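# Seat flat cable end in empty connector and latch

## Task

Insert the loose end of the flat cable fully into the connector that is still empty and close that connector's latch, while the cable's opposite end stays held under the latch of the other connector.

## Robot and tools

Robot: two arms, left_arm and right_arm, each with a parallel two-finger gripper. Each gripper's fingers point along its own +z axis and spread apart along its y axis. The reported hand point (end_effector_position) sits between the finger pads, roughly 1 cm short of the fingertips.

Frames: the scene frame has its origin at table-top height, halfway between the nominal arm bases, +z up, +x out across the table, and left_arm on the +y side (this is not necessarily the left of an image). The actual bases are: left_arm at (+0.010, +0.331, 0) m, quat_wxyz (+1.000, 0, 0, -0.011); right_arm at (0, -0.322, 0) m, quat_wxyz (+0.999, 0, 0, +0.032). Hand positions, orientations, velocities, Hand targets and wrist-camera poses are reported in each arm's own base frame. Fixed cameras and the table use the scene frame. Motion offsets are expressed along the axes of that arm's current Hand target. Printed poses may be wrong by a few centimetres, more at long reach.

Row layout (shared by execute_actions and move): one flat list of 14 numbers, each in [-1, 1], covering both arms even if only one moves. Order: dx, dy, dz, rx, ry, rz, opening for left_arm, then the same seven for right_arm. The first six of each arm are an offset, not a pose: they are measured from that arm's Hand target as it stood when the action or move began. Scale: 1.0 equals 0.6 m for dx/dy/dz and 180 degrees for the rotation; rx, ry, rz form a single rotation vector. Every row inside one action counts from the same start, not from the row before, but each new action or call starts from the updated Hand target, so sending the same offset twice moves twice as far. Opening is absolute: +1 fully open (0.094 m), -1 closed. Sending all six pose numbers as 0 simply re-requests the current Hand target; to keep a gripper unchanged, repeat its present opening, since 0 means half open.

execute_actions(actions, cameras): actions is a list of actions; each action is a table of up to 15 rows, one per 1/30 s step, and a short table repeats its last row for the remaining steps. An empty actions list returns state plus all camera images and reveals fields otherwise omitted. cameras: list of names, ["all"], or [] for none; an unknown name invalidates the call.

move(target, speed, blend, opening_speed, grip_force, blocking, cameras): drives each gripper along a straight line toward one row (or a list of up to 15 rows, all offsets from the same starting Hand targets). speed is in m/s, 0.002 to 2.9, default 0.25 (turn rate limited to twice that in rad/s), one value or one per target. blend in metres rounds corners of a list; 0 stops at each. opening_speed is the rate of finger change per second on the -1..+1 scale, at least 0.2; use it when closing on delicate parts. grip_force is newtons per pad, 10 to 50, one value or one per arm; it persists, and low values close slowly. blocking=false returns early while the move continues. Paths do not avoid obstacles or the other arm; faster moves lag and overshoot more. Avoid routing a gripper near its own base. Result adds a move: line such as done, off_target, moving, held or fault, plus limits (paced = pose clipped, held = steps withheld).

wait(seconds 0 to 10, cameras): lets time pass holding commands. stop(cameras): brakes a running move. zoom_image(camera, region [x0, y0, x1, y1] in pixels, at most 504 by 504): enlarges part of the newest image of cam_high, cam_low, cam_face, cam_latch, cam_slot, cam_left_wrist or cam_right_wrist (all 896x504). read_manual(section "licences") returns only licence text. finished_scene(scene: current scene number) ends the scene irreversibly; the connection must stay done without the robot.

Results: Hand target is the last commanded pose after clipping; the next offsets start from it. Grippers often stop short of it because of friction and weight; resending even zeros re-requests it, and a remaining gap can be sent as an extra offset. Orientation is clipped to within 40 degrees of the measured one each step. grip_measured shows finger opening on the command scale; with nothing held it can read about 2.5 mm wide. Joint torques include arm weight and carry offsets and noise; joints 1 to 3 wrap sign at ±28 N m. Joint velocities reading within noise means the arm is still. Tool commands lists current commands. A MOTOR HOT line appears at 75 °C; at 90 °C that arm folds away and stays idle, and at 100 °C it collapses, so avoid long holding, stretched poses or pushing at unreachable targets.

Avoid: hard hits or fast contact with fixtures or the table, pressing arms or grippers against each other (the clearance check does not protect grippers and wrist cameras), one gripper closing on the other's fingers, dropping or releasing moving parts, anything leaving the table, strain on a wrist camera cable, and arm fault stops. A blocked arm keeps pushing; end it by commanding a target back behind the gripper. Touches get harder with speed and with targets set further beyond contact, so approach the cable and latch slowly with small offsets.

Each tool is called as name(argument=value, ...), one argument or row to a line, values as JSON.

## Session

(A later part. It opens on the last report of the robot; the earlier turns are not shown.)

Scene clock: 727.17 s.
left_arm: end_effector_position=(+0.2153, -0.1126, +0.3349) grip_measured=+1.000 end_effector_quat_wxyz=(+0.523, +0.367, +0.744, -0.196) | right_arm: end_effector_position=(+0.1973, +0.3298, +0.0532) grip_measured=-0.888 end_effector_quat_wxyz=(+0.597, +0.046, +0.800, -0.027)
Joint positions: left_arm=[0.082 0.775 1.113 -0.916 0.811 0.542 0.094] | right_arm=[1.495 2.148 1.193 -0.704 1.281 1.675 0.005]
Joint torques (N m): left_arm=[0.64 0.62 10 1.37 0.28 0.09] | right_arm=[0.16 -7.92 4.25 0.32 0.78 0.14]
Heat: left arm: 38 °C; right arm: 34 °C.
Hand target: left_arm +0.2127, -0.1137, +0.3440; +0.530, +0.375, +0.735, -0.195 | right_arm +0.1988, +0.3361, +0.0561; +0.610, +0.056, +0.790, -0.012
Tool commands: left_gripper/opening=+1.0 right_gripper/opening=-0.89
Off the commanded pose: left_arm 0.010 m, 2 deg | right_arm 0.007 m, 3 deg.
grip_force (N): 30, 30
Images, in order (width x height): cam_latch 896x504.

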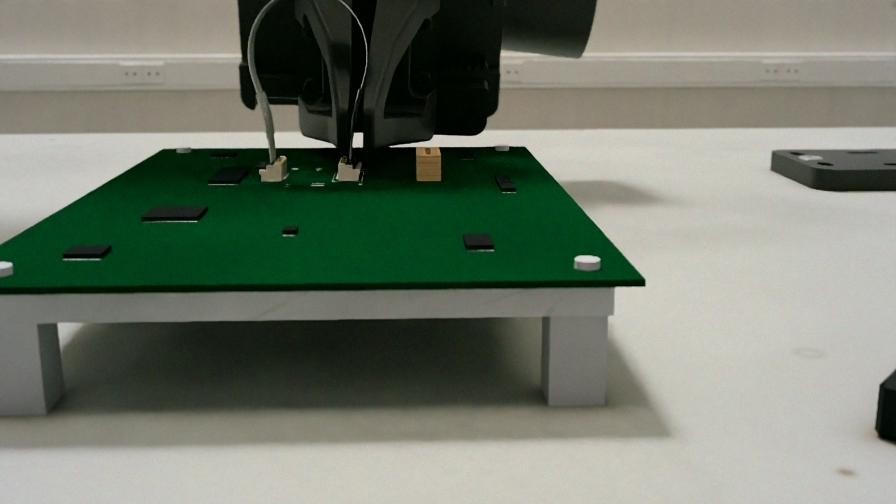

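move(
  target=[0,0,0,0,0,0,1,-0.0004,-0.0058,0.0005,0,0,0,-0.89],
  speed=0.03,
)

Scene clock: 729.47 s.
left_arm: end_effector_position=(+0.2153, -0.1126, +0.3349) grip_measured=+1.000 end_effector_quat_wxyz=(+0.523, +0.367, +0.744, -0.196) | right_arm: end_effector_position=(+0.1973, +0.3300, +0.0532) grip_measured=-0.888 end_effector_quat_wxyz=(+0.597, +0.046, +0.800, -0.026)
Joint positions: left_arm=[0.082 0.775 1.113 -0.916 0.811 0.542 0.094] | right_arm=[1.495 2.148 1.193 -0.702 1.281 1.675 0.005]
Joint torques (N m): left_arm=[0.55 0.5 10.02 1.4 0.3 0.13] | right_arm=[0.09 -8.55 2.95 0.36 0.78 0.15]
Heat: left arm: 38 °C; right arm: 34 °C.
Hand target: left_arm +0.2127, -0.1137, +0.3440; +0.530, +0.375, +0.735, -0.195 | right_arm +0.1988, +0.3326, +0.0561; +0.610, +0.056, +0.790, -0.012
Off the commanded pose: left_arm 0.010 m, 2 deg | right_arm 0.004 m, 3 deg.
grip_force (N): 30, 30
move: off_target (right_arm)

move(
  target=[0,0,0,0,0,0,1,0.0008,-0.005,0.0008,0,0,0,-0.89],
  speed=0.03,
)

move(
  target=[0,0,0,0,0,0,1,0.0003,-0.002,0.0003,0,0,0,-0.89],
  speed=0.03,
  cameras=["cam_latch"],
)

zoom_image(
  camera="cam_latch",
  region=[336, 140, 364, 166],
)

Scene clock: 731.67 s.
left_arm: end_effector_position=(+0.2153, -0.1126, +0.3349) grip_measured=+1.000 end_effector_quat_wxyz=(+0.523, +0.367, +0.744, -0.196) | right_arm: end_effector_position=(+0.1972, +0.3281, +0.0507) grip_measured=-0.888 end_effector_quat_wxyz=(+0.598, +0.047, +0.800, -0.025)
Joint positions: left_arm=[0.082 0.775 1.113 -0.916 0.811 0.542 0.094] | right_arm=[1.495 2.148 1.18 -0.686 1.282 1.675 0.005]
Joint torques (N m): left_arm=[0.55 0.62 9.95 1.39 0.27 0.11] | right_arm=[0.02 -9.02 2.74 0.33 0.76 0.11]
Heat: left arm: 38 °C; right arm: 34 °C.
Hand target: left_arm +0.2127, -0.1137, +0.3440; +0.530, +0.375, +0.735, -0.195 | right_arm +0.1989, +0.3297, +0.0554; +0.610, +0.057, +0.790, -0.012
Off the commanded pose: left_arm 0.010 m, 2 deg | right_arm 0.005 m, 3 deg.
grip_force (N): 30, 30
move: off_target (right_arm)

Scene clock: 732.47 s.
left_arm: end_effector_position=(+0.2153, -0.1126, +0.3349) grip_measured=+1.000 end_effector_quat_wxyz=(+0.523, +0.367, +0.744, -0.196) | right_arm: end_effector_position=(+0.1975, +0.3276, +0.0506) grip_measured=-0.888 end_effector_quat_wxyz=(+0.600, +0.048, +0.798, -0.024)
Joint positions: left_arm=[0.082 0.775 1.113 -0.916 0.811 0.542 0.094] | right_arm=[1.495 2.148 1.174 -0.677 1.288 1.675 0.005]
Joint torques (N m): left_arm=[0.53 0.54 9.92 1.39 0.27 0.13] | right_arm=[-0.02 -9.2 2.63 0.3 0.72 0.1]
Heat: left arm: 38 °C; right arm: 34 °C.
Hand target: left_arm +0.2127, -0.1137, +0.3440; +0.530, +0.375, +0.735, -0.195 | right_arm +0.1989, +0.3284, +0.0551; +0.610, +0.057, +0.790, -0.012
Off the commanded pose: left_arm 0.010 m, 2 deg | right_arm 0.005 m, 2 deg.
grip_force (N): 30, 30
move: done
Images, in order (width x height): cam_latch 896x504.

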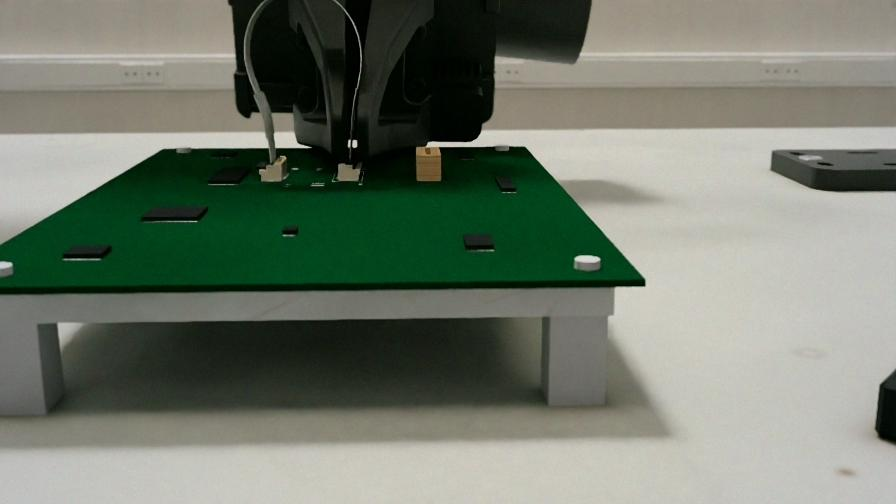

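Scaled by 18.000 from the camera's 896x504 image, which has a finer 1280x720 frame.

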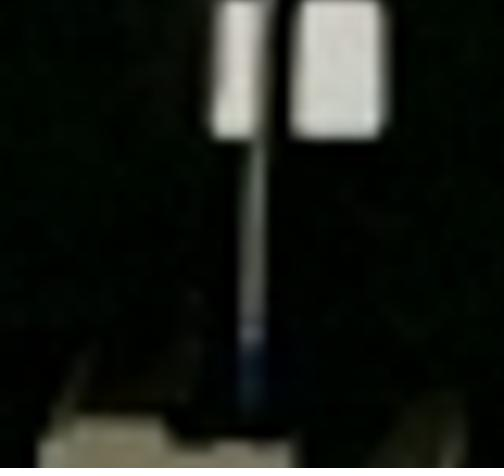

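move(
  target=[0,0,0,0,0,0,1,-0.0065,-0.0015,0.0007,0.0024,-0.0069,0.0008,-0.89],
  speed=0.03,
)

Scene clock: 737.70 s.
left_arm: end_effector_position=(+0.2153, -0.1126, +0.3349) grip_measured=+1.000 end_effector_quat_wxyz=(+0.523, +0.367, +0.744, -0.196) | right_arm: end_effector_position=(+0.1976, +0.3276, +0.0511) grip_measured=-0.888 end_effector_quat_wxyz=(+0.601, +0.055, +0.797, -0.018)
Joint positions: left_arm=[0.082 0.775 1.113 -0.916 0.811 0.542 0.094] | right_arm=[1.495 2.148 1.174 -0.677 1.29 1.693 0.005]
Joint torques (N m): left_arm=[0.55 0.57 10.03 1.41 0.28 0.11] | right_arm=[-0.12 -8.8 3.29 0.05 0.88 0.18]
Heat: left arm: 38 °C; right arm: 34 °C.
Hand target: left_arm +0.2127, -0.1137, +0.3440; +0.530, +0.375, +0.735, -0.195 | right_arm +0.2001, +0.3272, +0.0587; +0.619, +0.060, +0.783, -0.015
Off the commanded pose: left_arm 0.010 m, 2 deg | right_arm 0.008 m, 3 deg.
grip_force (N): 30, 30
move: off_target (right_arm)

move(
  target=[0,0,0,0,0,0,1,-0.0039,-0.0009,0.0004,0.0014,-0.0041,0.0005,-0.89],
  speed=0.03,
)

Scene clock: 739.17 s.
left_arm: end_effector_position=(+0.2153, -0.1126, +0.3349) grip_measured=+1.000 end_effector_quat_wxyz=(+0.523, +0.367, +0.744, -0.196) | right_arm: end_effector_position=(+0.1980, +0.3264, +0.0529) grip_measured=-0.888 end_effector_quat_wxyz=(+0.605, +0.058, +0.794, -0.017)
Joint positions: left_arm=[0.082 0.775 1.113 -0.916 0.811 0.542 0.094] | right_arm=[1.495 2.148 1.174 -0.688 1.3 1.711 0.005]
Joint torques (N m): left_arm=[0.55 0.5 9.98 1.41 0.26 0.13] | right_arm=[-0.18 -8.51 3.75 -0.04 0.92 0.17]
Heat: left arm: 38 °C; right arm: 34 °C.
Hand target: left_arm +0.2127, -0.1137, +0.3440; +0.530, +0.375, +0.735, -0.195 | right_arm +0.2009, +0.3265, +0.0610; +0.624, +0.061, +0.779, -0.016
Off the commanded pose: left_arm 0.010 m, 2 deg | right_arm 0.009 m, 3 deg.
grip_force (N): 30, 30
move: off_target (right_arm)

move(
  target=[0,0,0,0,0,0,1,0.0003,0.005,-0.0005,0,0,0,-0.89],
  speed=0.03,
  cameras=["cam_latch"],
)

zoom_image(
  camera="cam_latch",
  region=[336, 140, 364, 166],
)

Scene clock: 740.90 s.
left_arm: end_effector_position=(+0.2153, -0.1126, +0.3349) grip_measured=+1.000 end_effector_quat_wxyz=(+0.523, +0.367, +0.744, -0.196) | right_arm: end_effector_position=(+0.1979, +0.3255, +0.0529) grip_measured=-0.888 end_effector_quat_wxyz=(+0.605, +0.056, +0.794, -0.019)
Joint positions: left_arm=[0.082 0.775 1.113 -0.916 0.811 0.542 0.094] | right_arm=[1.495 2.148 1.174 -0.696 1.3 1.713 0.005]
Joint torques (N m): left_arm=[0.64 0.49 9.95 1.4 0.28 0.12] | right_arm=[-0.12 -7.95 4.97 -0.05 0.9 0.15]
Heat: left arm: 38 °C; right arm: 34 °C.
Hand target: left_arm +0.2127, -0.1137, +0.3440; +0.530, +0.375, +0.735, -0.195 | right_arm +0.2009, +0.3295, +0.0610; +0.624, +0.062, +0.779, -0.016
Off the commanded pose: left_arm 0.010 m, 2 deg | right_arm 0.009 m, 3 deg.
grip_force (N): 30, 30
move: off_target (right_arm)
Images, in order (width x height): cam_latch 896x504.

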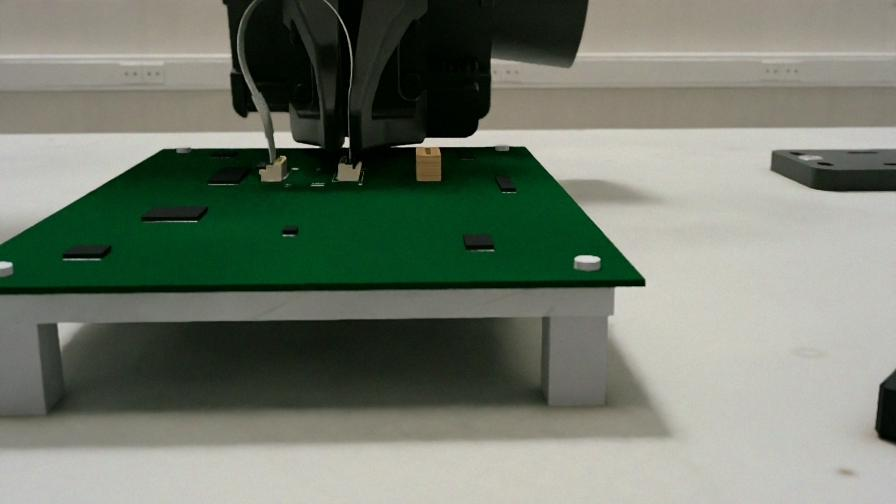

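Scaled by 18.000 from the camera's 896x504 image, which has a finer 1280x720 frame.

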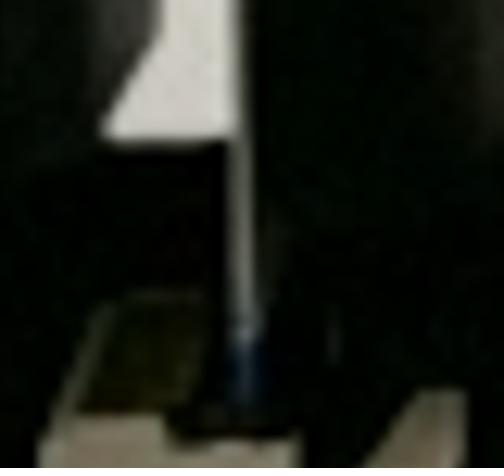

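move(
  target=[0,0,0,0,0,0,1,0.0002,0.0025,-0.0002,0,0,0,-0.89],
  speed=0.03,
)

Scene clock: 742.40 s.
left_arm: end_effector_position=(+0.2153, -0.1126, +0.3349) grip_measured=+1.000 end_effector_quat_wxyz=(+0.523, +0.367, +0.744, -0.196) | right_arm: end_effector_position=(+0.1981, +0.3277, +0.0547) grip_measured=-0.888 end_effector_quat_wxyz=(+0.605, +0.058, +0.794, -0.017)
Joint positions: left_arm=[0.082 0.775 1.113 -0.916 0.811 0.542 0.094] | right_arm=[1.495 2.148 1.184 -0.7 1.3 1.713 0.005]
Joint torques (N m): left_arm=[0.59 0.72 9.89 1.41 0.24 0.1] | right_arm=[-0.09 -7.68 4.88 -0.04 0.89 0.17]
Heat: left arm: 38 °C; right arm: 34 °C.
Hand target: left_arm +0.2127, -0.1137, +0.3440; +0.530, +0.375, +0.735, -0.195 | right_arm +0.2009, +0.3309, +0.0609; +0.624, +0.061, +0.779, -0.016
Off the commanded pose: left_arm 0.010 m, 2 deg | right_arm 0.008 m, 3 deg.
grip_force (N): 30, 30
move: off_target (right_arm)

move(
  target=[0,0,0,0,0,0,1,0,0,0,0,0,0,-1],
  speed=0.03,
  opening_speed=0.4,
)

move(
  target=[0,0,0,0,0,0,1,0.0064,0.0003,0.002,0,0,0,-1],
  speed=0.04,
  cameras=["cam_latch","cam_face"],
)

zoom_image(
  camera="cam_latch",
  region=[336, 140, 364, 166],
)

zoom_image(
  camera="cam_face",
  region=[494, 200, 554, 240],
)

Scene clock: 744.37 s.
left_arm: end_effector_position=(+0.2153, -0.1126, +0.3349) grip_measured=+1.000 end_effector_quat_wxyz=(+0.523, +0.367, +0.744, -0.196) | right_arm: end_effector_position=(+0.1981, +0.3268, +0.0549) grip_measured=-0.989 end_effector_quat_wxyz=(+0.606, +0.056, +0.793, -0.020)
Joint positions: left_arm=[0.082 0.775 1.113 -0.916 0.811 0.542 0.094] | right_arm=[1.495 2.148 1.184 -0.708 1.301 1.714 0.001]
Joint torques (N m): left_arm=[0.55 0.53 10.03 1.39 0.28 0.16] | right_arm=[-0.12 -7.64 4.96 -0.01 0.89 0.19]
Heat: left arm: 38 °C; right arm: 34 °C.
Hand target: left_arm +0.2127, -0.1137, +0.3440; +0.530, +0.375, +0.735, -0.195 | right_arm +0.2009, +0.3310, +0.0609; +0.624, +0.061, +0.779, -0.016
Off the commanded pose: left_arm 0.010 m, 2 deg | right_arm 0.008 m, 3 deg.
grip_force (N): 30, 30
move: off_target (right_arm)

Scene clock: 745.10 s.
left_arm: end_effector_position=(+0.2153, -0.1126, +0.3349) grip_measured=+1.000 end_effector_quat_wxyz=(+0.523, +0.367, +0.744, -0.196) | right_arm: end_effector_position=(+0.1981, +0.3267, +0.0544) grip_measured=-0.989 end_effector_quat_wxyz=(+0.611, +0.052, +0.790, -0.022)
Joint positions: left_arm=[0.082 0.775 1.113 -0.916 0.811 0.542 0.094] | right_arm=[1.497 2.156 1.184 -0.708 1.313 1.714 0.001]
Joint torques (N m): left_arm=[0.65 0.59 10.07 1.41 0.3 0.13] | right_arm=[-0.32 -7.35 4.92 0.09 0.77 0.21]
Heat: left arm: 38 °C; right arm: 34 °C.
Hand target: left_arm +0.2127, -0.1137, +0.3440; +0.530, +0.375, +0.735, -0.195 | right_arm +0.2013, +0.3313, +0.0569; +0.624, +0.061, +0.779, -0.016
Off the commanded pose: left_arm 0.010 m, 2 deg | right_arm 0.006 m, 2 deg.
grip_force (N): 30, 30
move: done
Images, in order (width x height): cam_face 896x504, cam_latch 896x504.

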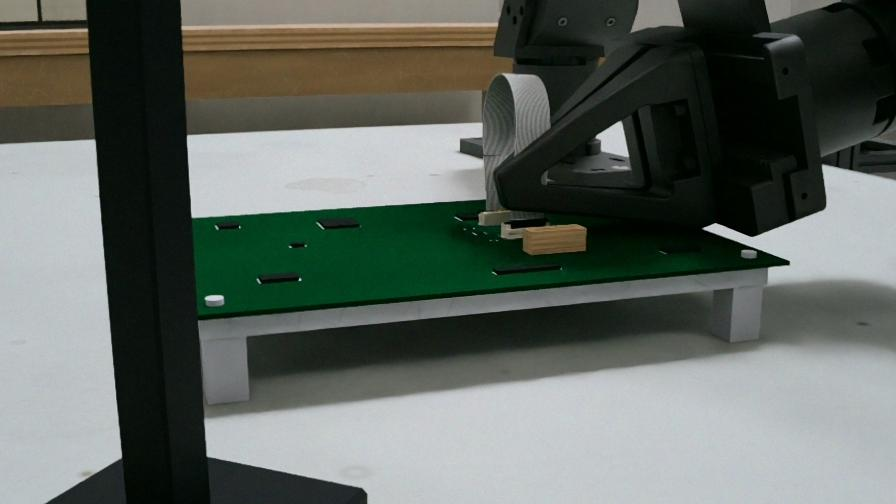

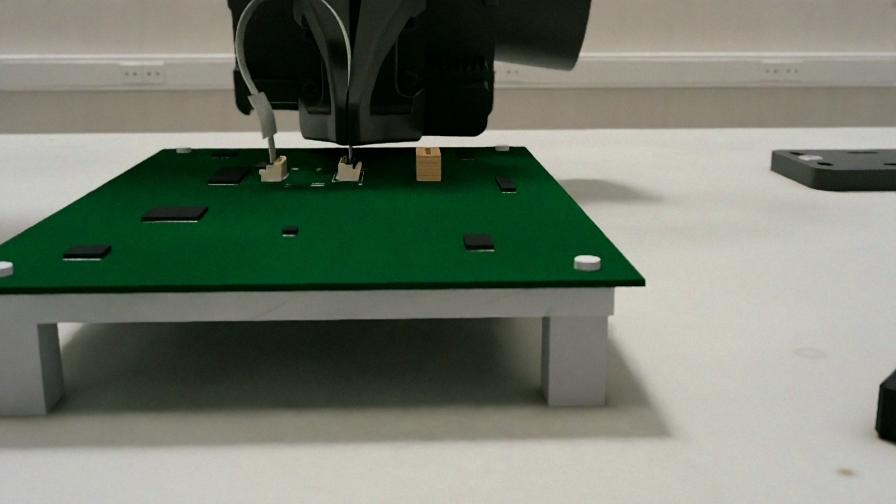

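Scaled by 18.000 from the camera's 896x504 image, which has a finer 1280x720 frame.

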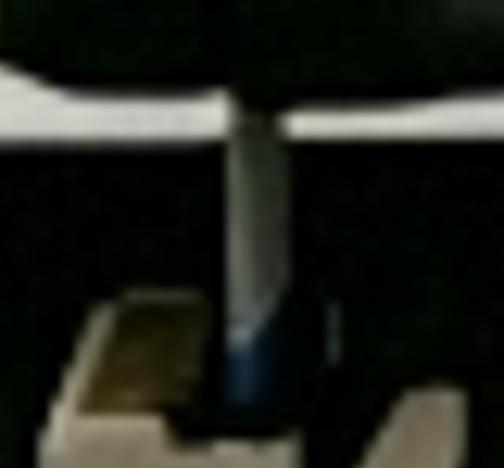

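Scaled by 8.400 from the camera's 896x504 image, which has a finer 1280x720 frame.

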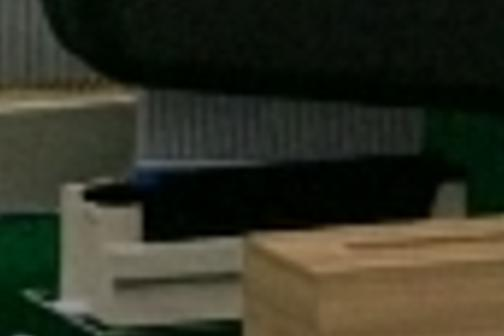

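move(
  target=[0,0,0,0,0,0,1,0.0065,0.0015,-0.0007,-0.0024,0.0069,-0.0008,-1],
  speed=0.05,
)

move(
  target=[0,0,0,0,0,0,1,0.0065,0.0015,-0.0007,-0.0024,0.0069,-0.0008,-1],
  speed=0.05,
  cameras=["cam_latch","cam_face"],
)

zoom_image(
  camera="cam_latch",
  region=[336, 140, 364, 166],
)

zoom_image(
  camera="cam_face",
  region=[494, 200, 554, 240],
)

Scene clock: 747.10 s.
left_arm: end_effector_position=(+0.2153, -0.1126, +0.3349) grip_measured=+1.000 end_effector_quat_wxyz=(+0.523, +0.367, +0.744, -0.196) | right_arm: end_effector_position=(+0.1981, +0.3269, +0.0543) grip_measured=-0.989 end_effector_quat_wxyz=(+0.610, +0.046, +0.791, -0.027)
Joint positions: left_arm=[0.082 0.775 1.113 -0.916 0.811 0.542 0.094] | right_arm=[1.497 2.156 1.184 -0.706 1.312 1.697 0.001]
Joint torques (N m): left_arm=[0.42 0.43 9.91 1.42 0.27 0.12] | right_arm=[-0.24 -7.77 4.12 0.36 0.61 0.08]
Heat: left arm: 38 °C; right arm: 34 °C.
Hand target: left_arm +0.2127, -0.1137, +0.3440; +0.530, +0.375, +0.735, -0.195 | right_arm +0.2001, +0.3325, +0.0532; +0.615, +0.058, +0.786, -0.013
Off the commanded pose: left_arm 0.010 m, 2 deg | right_arm 0.006 m, 2 deg.
grip_force (N): 30, 30
move: done

Scene clock: 748.00 s.
left_arm: end_effector_position=(+0.2153, -0.1126, +0.3349) grip_measured=+1.000 end_effector_quat_wxyz=(+0.523, +0.367, +0.744, -0.196) | right_arm: end_effector_position=(+0.1981, +0.3278, +0.0540) grip_measured=-0.989 end_effector_quat_wxyz=(+0.609, +0.037, +0.791, -0.033)
Joint positions: left_arm=[0.082 0.775 1.113 -0.916 0.811 0.542 0.094] | right_arm=[1.497 2.156 1.184 -0.698 1.311 1.667 0.001]
Joint torques (N m): left_arm=[0.55 0.51 10.02 1.41 0.26 0.12] | right_arm=[-0.13 -8.2 3.41 0.57 0.45 0.11]
Heat: left arm: 38 °C; right arm: 34 °C.
Hand target: left_arm +0.2127, -0.1137, +0.3440; +0.530, +0.375, +0.735, -0.195 | right_arm +0.1989, +0.3338, +0.0496; +0.607, +0.055, +0.793, -0.011
Off the commanded pose: left_arm 0.010 m, 2 deg | right_arm 0.007 m, 3 deg.
grip_force (N): 30, 30
move: off_target (right_arm)
Images, in order (width x height): cam_face 896x504, cam_latch 896x504.

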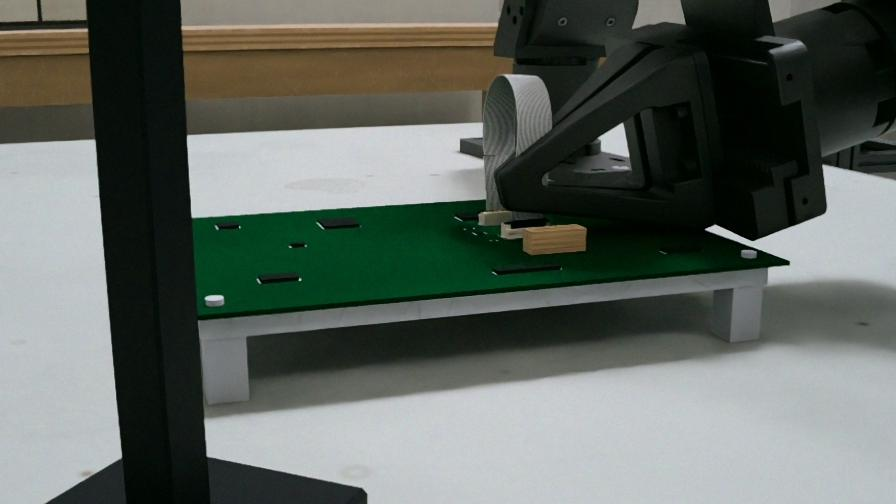

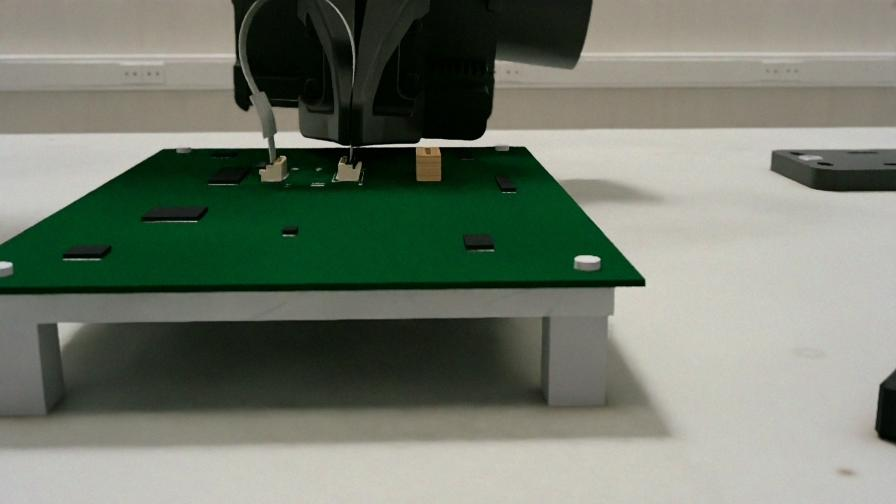

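Scaled by 18.000 from the camera's 896x504 image, which has a finer 1280x720 frame.

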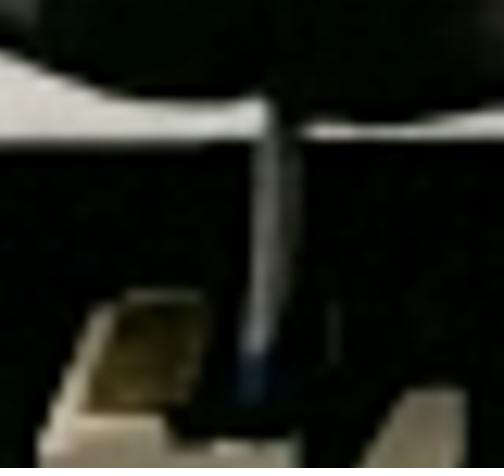

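Scaled by 8.400 from the camera's 896x504 image, which has a finer 1280x720 frame.

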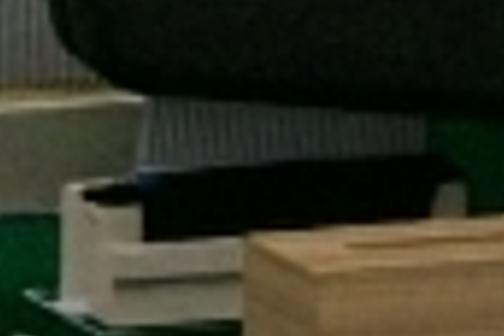

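move(
  target=[0,0,0,0,0,0,1,0.0064,-0.0015,0.002,0,0.002,0,-1],
  speed=0.05,
)

move(
  target=[0,0,0,0,0,0,1,0.0064,-0.0015,0.002,0,0.002,0,-1],
  speed=0.05,
  cameras=["cam_latch","cam_face"],
)

zoom_image(
  camera="cam_latch",
  region=[336, 140, 364, 166],
)

zoom_image(
  camera="cam_face",
  region=[494, 200, 554, 240],
)

Scene clock: 750.17 s.
left_arm: end_effector_position=(+0.2153, -0.1126, +0.3349) grip_measured=+1.000 end_effector_quat_wxyz=(+0.523, +0.367, +0.744, -0.196) | right_arm: end_effector_position=(+0.1981, +0.3280, +0.0538) grip_measured=-0.989 end_effector_quat_wxyz=(+0.609, +0.037, +0.792, -0.033)
Joint positions: left_arm=[0.082 0.775 1.113 -0.916 0.811 0.542 0.094] | right_arm=[1.497 2.156 1.184 -0.696 1.31 1.665 0.001]
Joint torques (N m): left_arm=[0.73 0.58 9.94 1.38 0.29 0.12] | right_arm=[-0.25 -7.77 3.02 0.66 0.4 0.11]
Heat: left arm: 38 °C; right arm: 34 °C.
Hand target: left_arm +0.2127, -0.1137, +0.3440; +0.530, +0.375, +0.735, -0.195 | right_arm +0.1990, +0.3331, +0.0455; +0.604, +0.055, +0.795, -0.010
Off the commanded pose: left_arm 0.010 m, 2 deg | right_arm 0.010 m, 3 deg.
grip_force (N): 30, 30
move: off_target (right_arm)

Scene clock: 750.87 s.
left_arm: end_effector_position=(+0.2153, -0.1126, +0.3349) grip_measured=+1.000 end_effector_quat_wxyz=(+0.523, +0.367, +0.744, -0.196) | right_arm: end_effector_position=(+0.1981, +0.3282, +0.0537) grip_measured=-0.989 end_effector_quat_wxyz=(+0.609, +0.037, +0.792, -0.032)
Joint positions: left_arm=[0.082 0.775 1.113 -0.916 0.811 0.542 0.094] | right_arm=[1.497 2.156 1.184 -0.695 1.31 1.665 0.001]
Joint torques (N m): left_arm=[0.42 0.61 9.91 1.41 0.3 0.16] | right_arm=[-0.31 -7.35 2.65 0.75 0.35 0.12]
Heat: left arm: 38 °C; right arm: 34 °C.
Hand target: left_arm +0.2127, -0.1137, +0.3440; +0.530, +0.375, +0.735, -0.195 | right_arm +0.1990, +0.3324, +0.0415; +0.602, +0.055, +0.796, -0.010
Off the commanded pose: left_arm 0.010 m, 2 deg | right_arm 0.013 m, 3 deg.
grip_force (N): 30, 30
move: off_target (right_arm)
Images, in order (width x height): cam_face 896x504, cam_latch 896x504.

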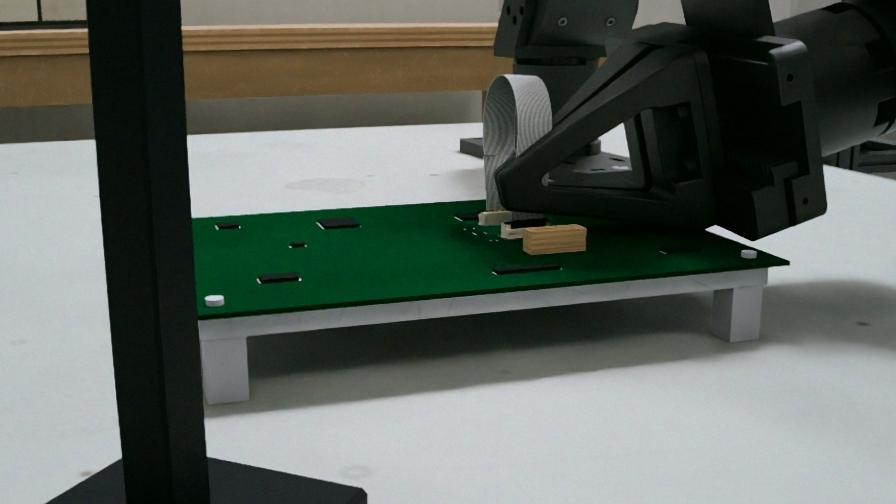

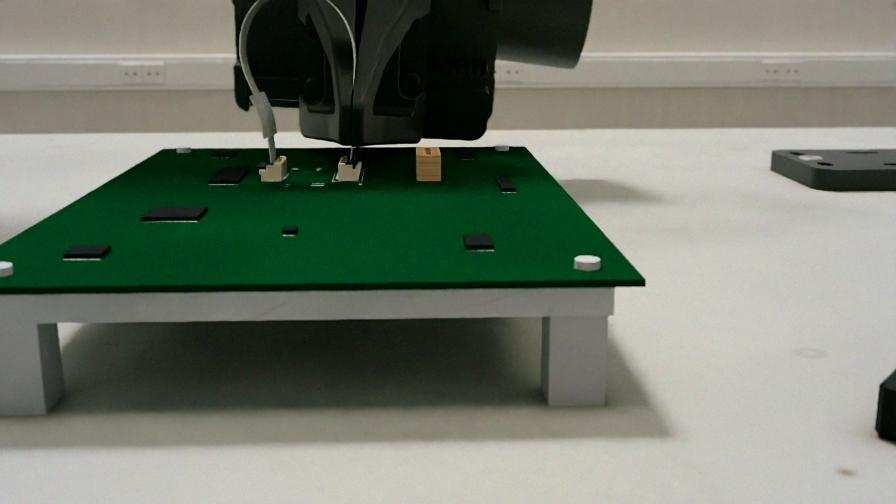

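Scaled by 18.000 from the camera's 896x504 image, which has a finer 1280x720 frame.

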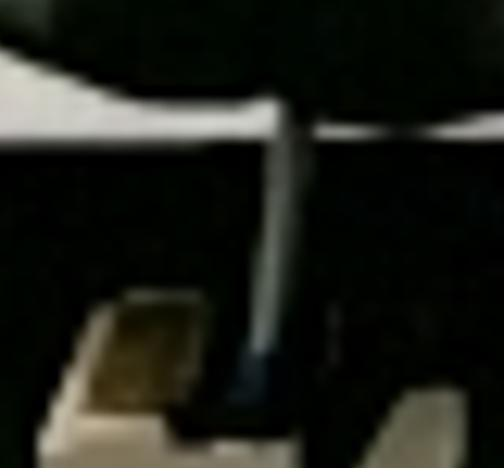

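Scaled by 8.400 from the camera's 896x504 image, which has a finer 1280x720 frame.

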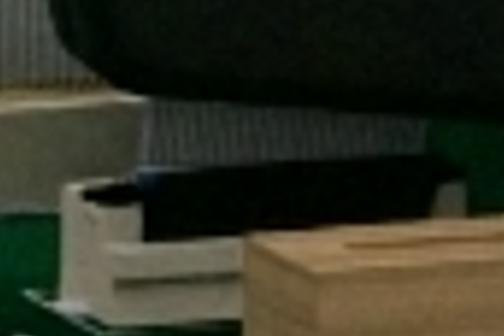

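move(
  target=[0,0,0,0,0,0,1,0.0013,-0.005,0.0008,0,0,0,-1],
  speed=0.05,
)

move(
  target=[0,0,0,0,0,0,1,0.0013,-0.003,0.0008,0,0,0,-1],
  speed=0.05,
  cameras=["cam_latch","cam_face"],
)

zoom_image(
  camera="cam_latch",
  region=[336, 140, 364, 166],
)

Scene clock: 752.77 s.
left_arm: end_effector_position=(+0.2153, -0.1126, +0.3349) grip_measured=+1.000 end_effector_quat_wxyz=(+0.523, +0.367, +0.744, -0.196) | right_arm: end_effector_position=(+0.1979, +0.3276, +0.0533) grip_measured=-0.989 end_effector_quat_wxyz=(+0.614, +0.038, +0.788, -0.028)
Joint positions: left_arm=[0.082 0.775 1.113 -0.916 0.811 0.542 0.094] | right_arm=[1.499 2.156 1.17 -0.671 1.323 1.663 0.001]
Joint torques (N m): left_arm=[0.57 0.73 9.98 1.38 0.26 0.13] | right_arm=[-0.51 -7.72 2.41 0.67 0.25 0.11]
Heat: left arm: 38 °C; right arm: 34 °C.
Hand target: left_arm +0.2127, -0.1137, +0.3440; +0.530, +0.375, +0.735, -0.195 | right_arm +0.1990, +0.3293, +0.0404; +0.602, +0.055, +0.796, -0.010
Off the commanded pose: left_arm 0.010 m, 2 deg | right_arm 0.013 m, 3 deg.
grip_force (N): 30, 30
move: off_target (right_arm)

Scene clock: 753.63 s.
left_arm: end_effector_position=(+0.2153, -0.1126, +0.3349) grip_measured=+1.000 end_effector_quat_wxyz=(+0.523, +0.367, +0.744, -0.196) | right_arm: end_effector_position=(+0.1978, +0.3274, +0.0530) grip_measured=-0.989 end_effector_quat_wxyz=(+0.617, +0.039, +0.786, -0.025)
Joint positions: left_arm=[0.082 0.775 1.113 -0.916 0.811 0.542 0.094] | right_arm=[1.5 2.156 1.161 -0.655 1.331 1.662 0.001]
Joint torques (N m): left_arm=[0.44 0.68 10.02 1.4 0.27 0.11] | right_arm=[-0.66 -7.86 2.29 0.62 0.18 0.1]
Heat: left arm: 38 °C; right arm: 35 °C.
Hand target: left_arm +0.2127, -0.1137, +0.3440; +0.530, +0.375, +0.735, -0.195 | right_arm +0.1990, +0.3276, +0.0394; +0.602, +0.055, +0.796, -0.010
Off the commanded pose: left_arm 0.010 m, 2 deg | right_arm 0.014 m, 3 deg.
grip_force (N): 30, 30
move: off_target (right_arm)
Images, in order (width x height): cam_face 896x504, cam_latch 896x504.

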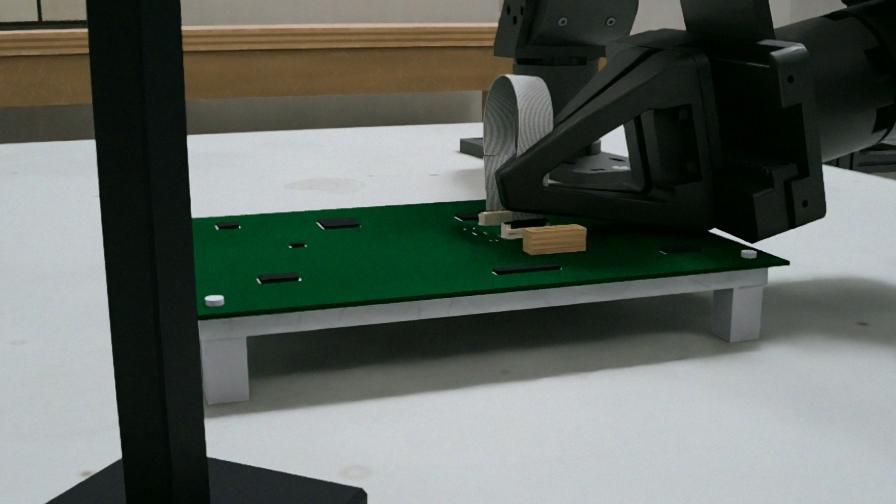

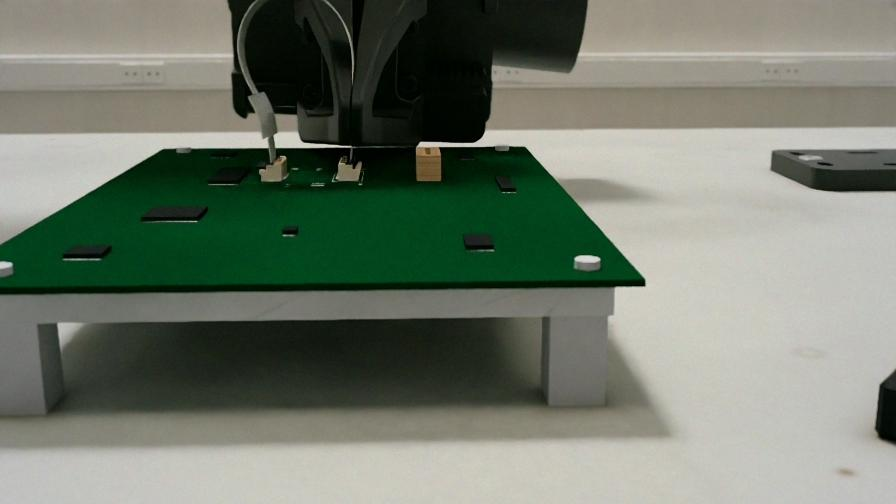

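Scaled by 18.000 from the camera's 896x504 image, which has a finer 1280x720 frame.

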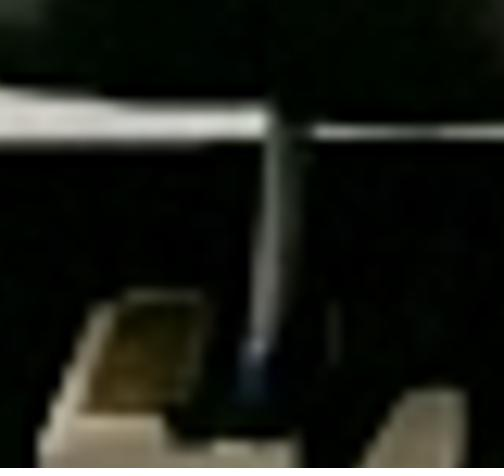

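move(
  target=[0,0,0,0,0,0,1,0.0132,-0.002,-0.003,-0.0048,0.0138,-0.0016,-1],
  speed=0.05,
  cameras=["cam_latch","cam_face"],
)

zoom_image(
  camera="cam_latch",
  region=[336, 140, 364, 166],
)

zoom_image(
  camera="cam_face",
  region=[494, 200, 554, 240],
)

Scene clock: 756.13 s.
left_arm: end_effector_position=(+0.2153, -0.1126, +0.3349) grip_measured=+1.000 end_effector_quat_wxyz=(+0.523, +0.367, +0.744, -0.196) | right_arm: end_effector_position=(+0.1972, +0.3272, +0.0518) grip_measured=-0.989 end_effector_quat_wxyz=(+0.618, +0.038, +0.785, -0.021)
Joint positions: left_arm=[0.082 0.775 1.113 -0.916 0.811 0.542 0.094] | right_arm=[1.502 2.152 1.145 -0.619 1.334 1.644 0.001]
Joint torques (N m): left_arm=[0.61 0.62 9.99 1.39 0.29 0.11] | right_arm=[-0.24 -8.46 1.87 0.64 -0.2 0.01]
Heat: left arm: 38 °C; right arm: 35 °C.
Hand target: left_arm +0.2127, -0.1137, +0.3440; +0.530, +0.375, +0.735, -0.195 | right_arm +0.1950, +0.3273, +0.0323; +0.585, +0.049, +0.810, -0.004
Off the commanded pose: left_arm 0.010 m, 2 deg | right_arm 0.020 m, 5 deg.
grip_force (N): 30, 30
move: off_target (right_arm)
Images, in order (width x height): cam_face 896x504, cam_latch 896x504.

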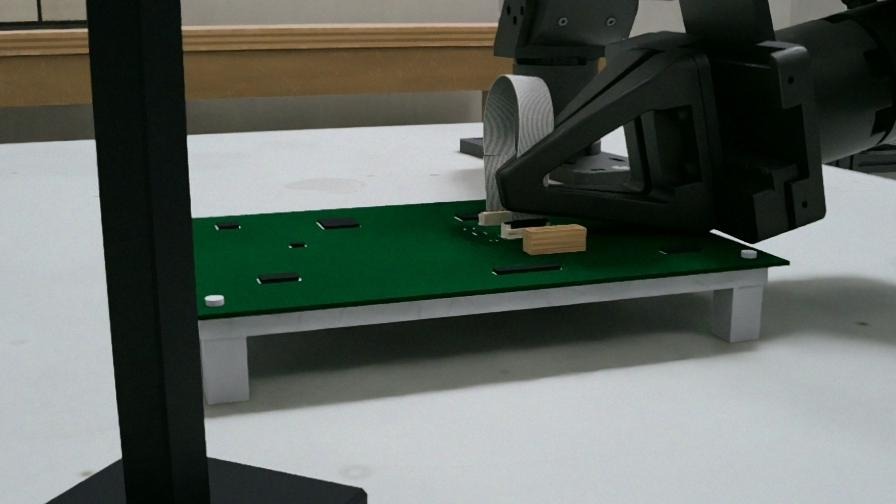

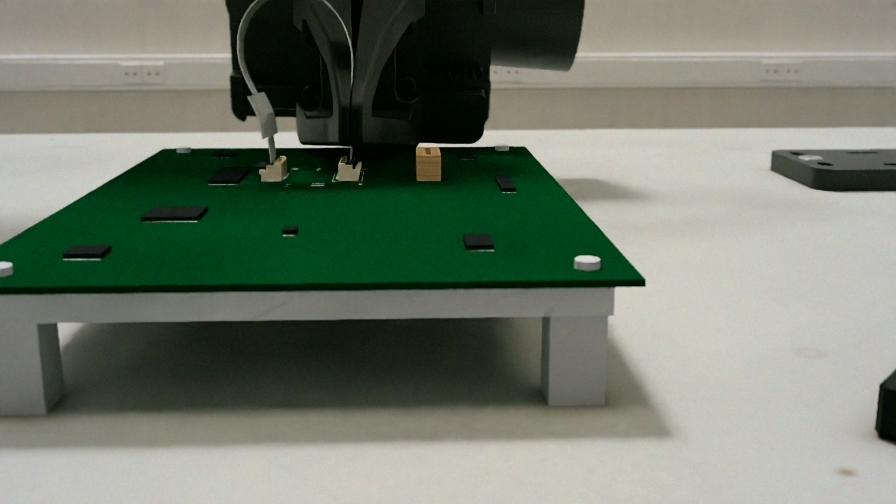

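Scaled by 18.000 from the camera's 896x504 image, which has a finer 1280x720 frame.

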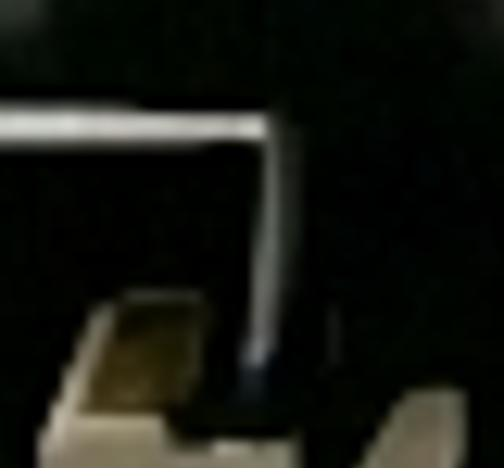

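Scaled by 8.400 from the camera's 896x504 image, which has a finer 1280x720 frame.

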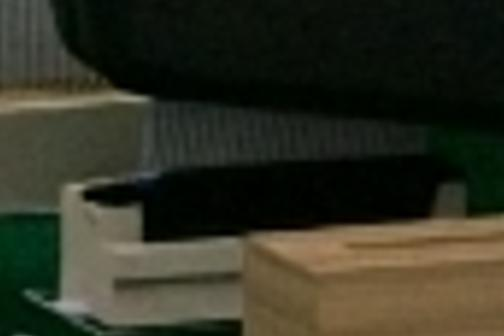

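move(
  target=[0,0,0,0,0,0,1,0.0113,-0.0005,0.0014,-0.0024,0.0069,-0.0008,-1],
  speed=0.05,
  cameras=["cam_latch","cam_face"],
)

zoom_image(
  camera="cam_latch",
  region=[336, 140, 364, 166],
)

Scene clock: 758.83 s.
left_arm: end_effector_position=(+0.2153, -0.1126, +0.3349) grip_measured=+1.000 end_effector_quat_wxyz=(+0.523, +0.367, +0.744, -0.196) | right_arm: end_effector_position=(+0.1972, +0.3272, +0.0515) grip_measured=-0.989 end_effector_quat_wxyz=(+0.619, +0.039, +0.784, -0.017)
Joint positions: left_arm=[0.082 0.775 1.113 -0.916 0.811 0.542 0.094] | right_arm=[1.503 2.147 1.133 -0.595 1.335 1.631 0.001]
Joint torques (N m): left_arm=[0.61 0.5 9.89 1.42 0.29 0.13] | right_arm=[-0.14 -7.94 1.74 0.71 -0.39 -0.02]
Heat: left arm: 38 °C; right arm: 35 °C.
Hand target: left_arm +0.2127, -0.1137, +0.3440; +0.530, +0.375, +0.735, -0.195 | right_arm +0.1937, +0.3274, +0.0257; +0.576, +0.046, +0.816, -0.002
Off the commanded pose: left_arm 0.010 m, 2 deg | right_arm 0.026 m, 6 deg.
grip_force (N): 30, 30
move: off_target (right_arm)
Images, in order (width x height): cam_face 896x504, cam_latch 896x504.

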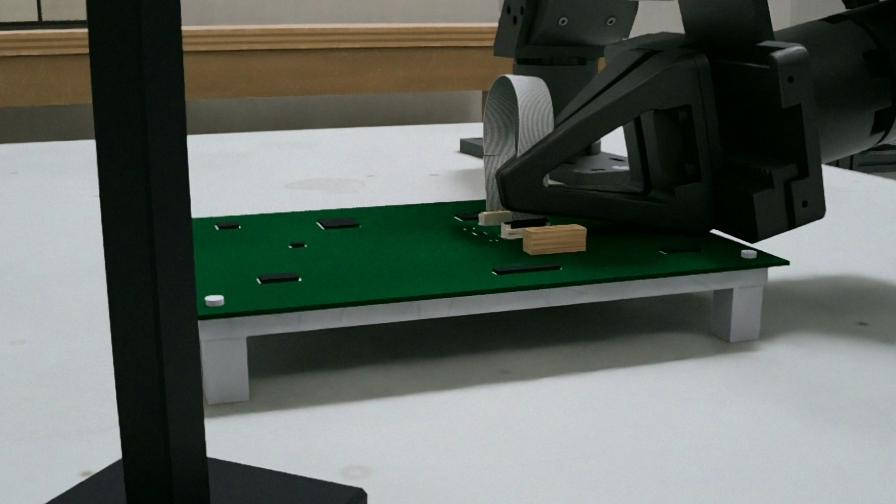

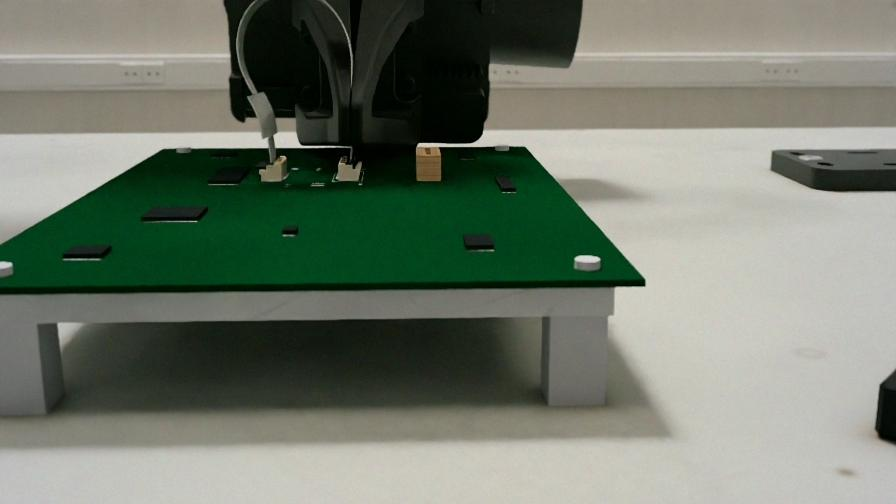

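Scaled by 18.000 from the camera's 896x504 image, which has a finer 1280x720 frame.

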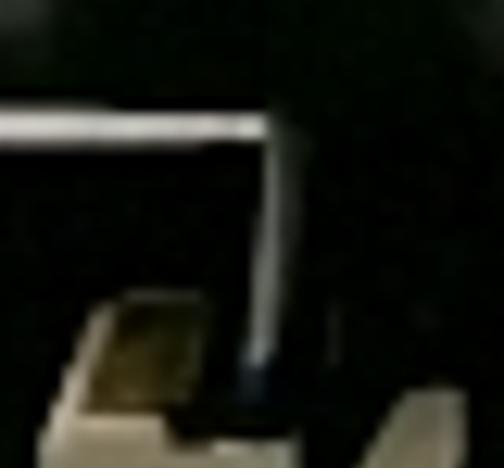

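zoom_image(
  camera="cam_face",
  region=[506, 208, 554, 240],
)

wait(
  seconds=0,
  cameras=["cam_slot"],
)

zoom_image(
  camera="cam_slot",
  region=[394, 272, 530, 382],
)

Scaled by 10.500 from the camera's 896x504 image, which has a finer 1280x720 frame.

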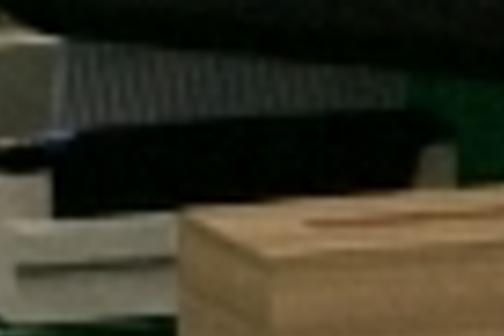

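Scene clock: 760.77 s.
left_arm: end_effector_position=(+0.2153, -0.1126, +0.3349) grip_measured=+1.000 end_effector_quat_wxyz=(+0.523, +0.367, +0.744, -0.196) | right_arm: end_effector_position=(+0.1972, +0.3271, +0.0515) grip_measured=-0.989 end_effector_quat_wxyz=(+0.619, +0.039, +0.784, -0.017)
Joint positions: left_arm=[0.082 0.775 1.113 -0.916 0.811 0.542 0.094] | right_arm=[1.503 2.147 1.133 -0.595 1.335 1.631 0.001]
Joint torques (N m): left_arm=[0.57 0.53 9.94 1.43 0.31 0.12] | right_arm=[-0.14 -7.92 1.77 0.69 -0.38 -0.01]
Heat: left arm: 38 °C; right arm: 35 °C.
Hand target: left_arm +0.2127, -0.1137, +0.3440; +0.530, +0.375, +0.735, -0.195 | right_arm +0.1937, +0.3273, +0.0256; +0.576, +0.046, +0.816, -0.002
Tool commands: left_gripper/opening=+1.0 right_gripper/opening=-1.0
Off the commanded pose: left_arm 0.010 m, 2 deg | right_arm 0.026 m, 6 deg.
grip_force (N): 30, 30
Images, in order (width x height): cam_slot 896x504.

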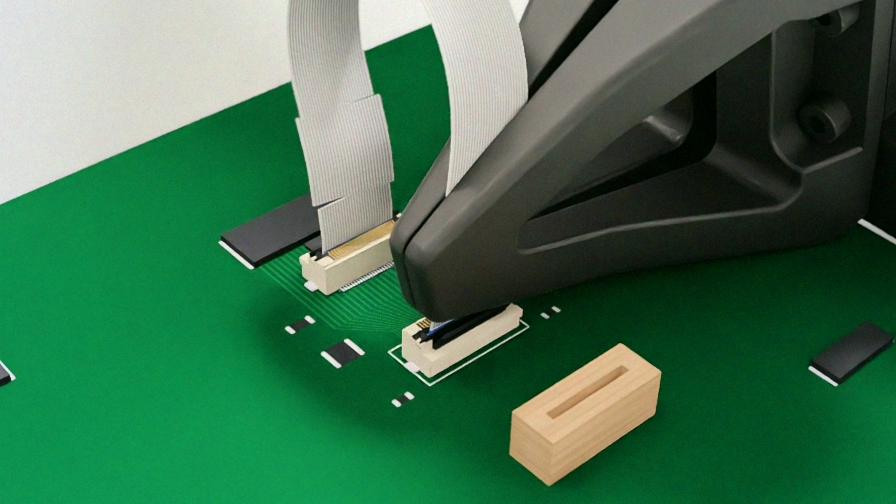

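Scaled by 3.706 from the camera's 896x504 image, which has a finer 1280x720 frame.

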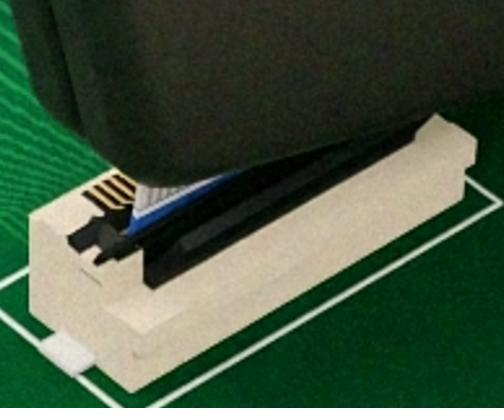

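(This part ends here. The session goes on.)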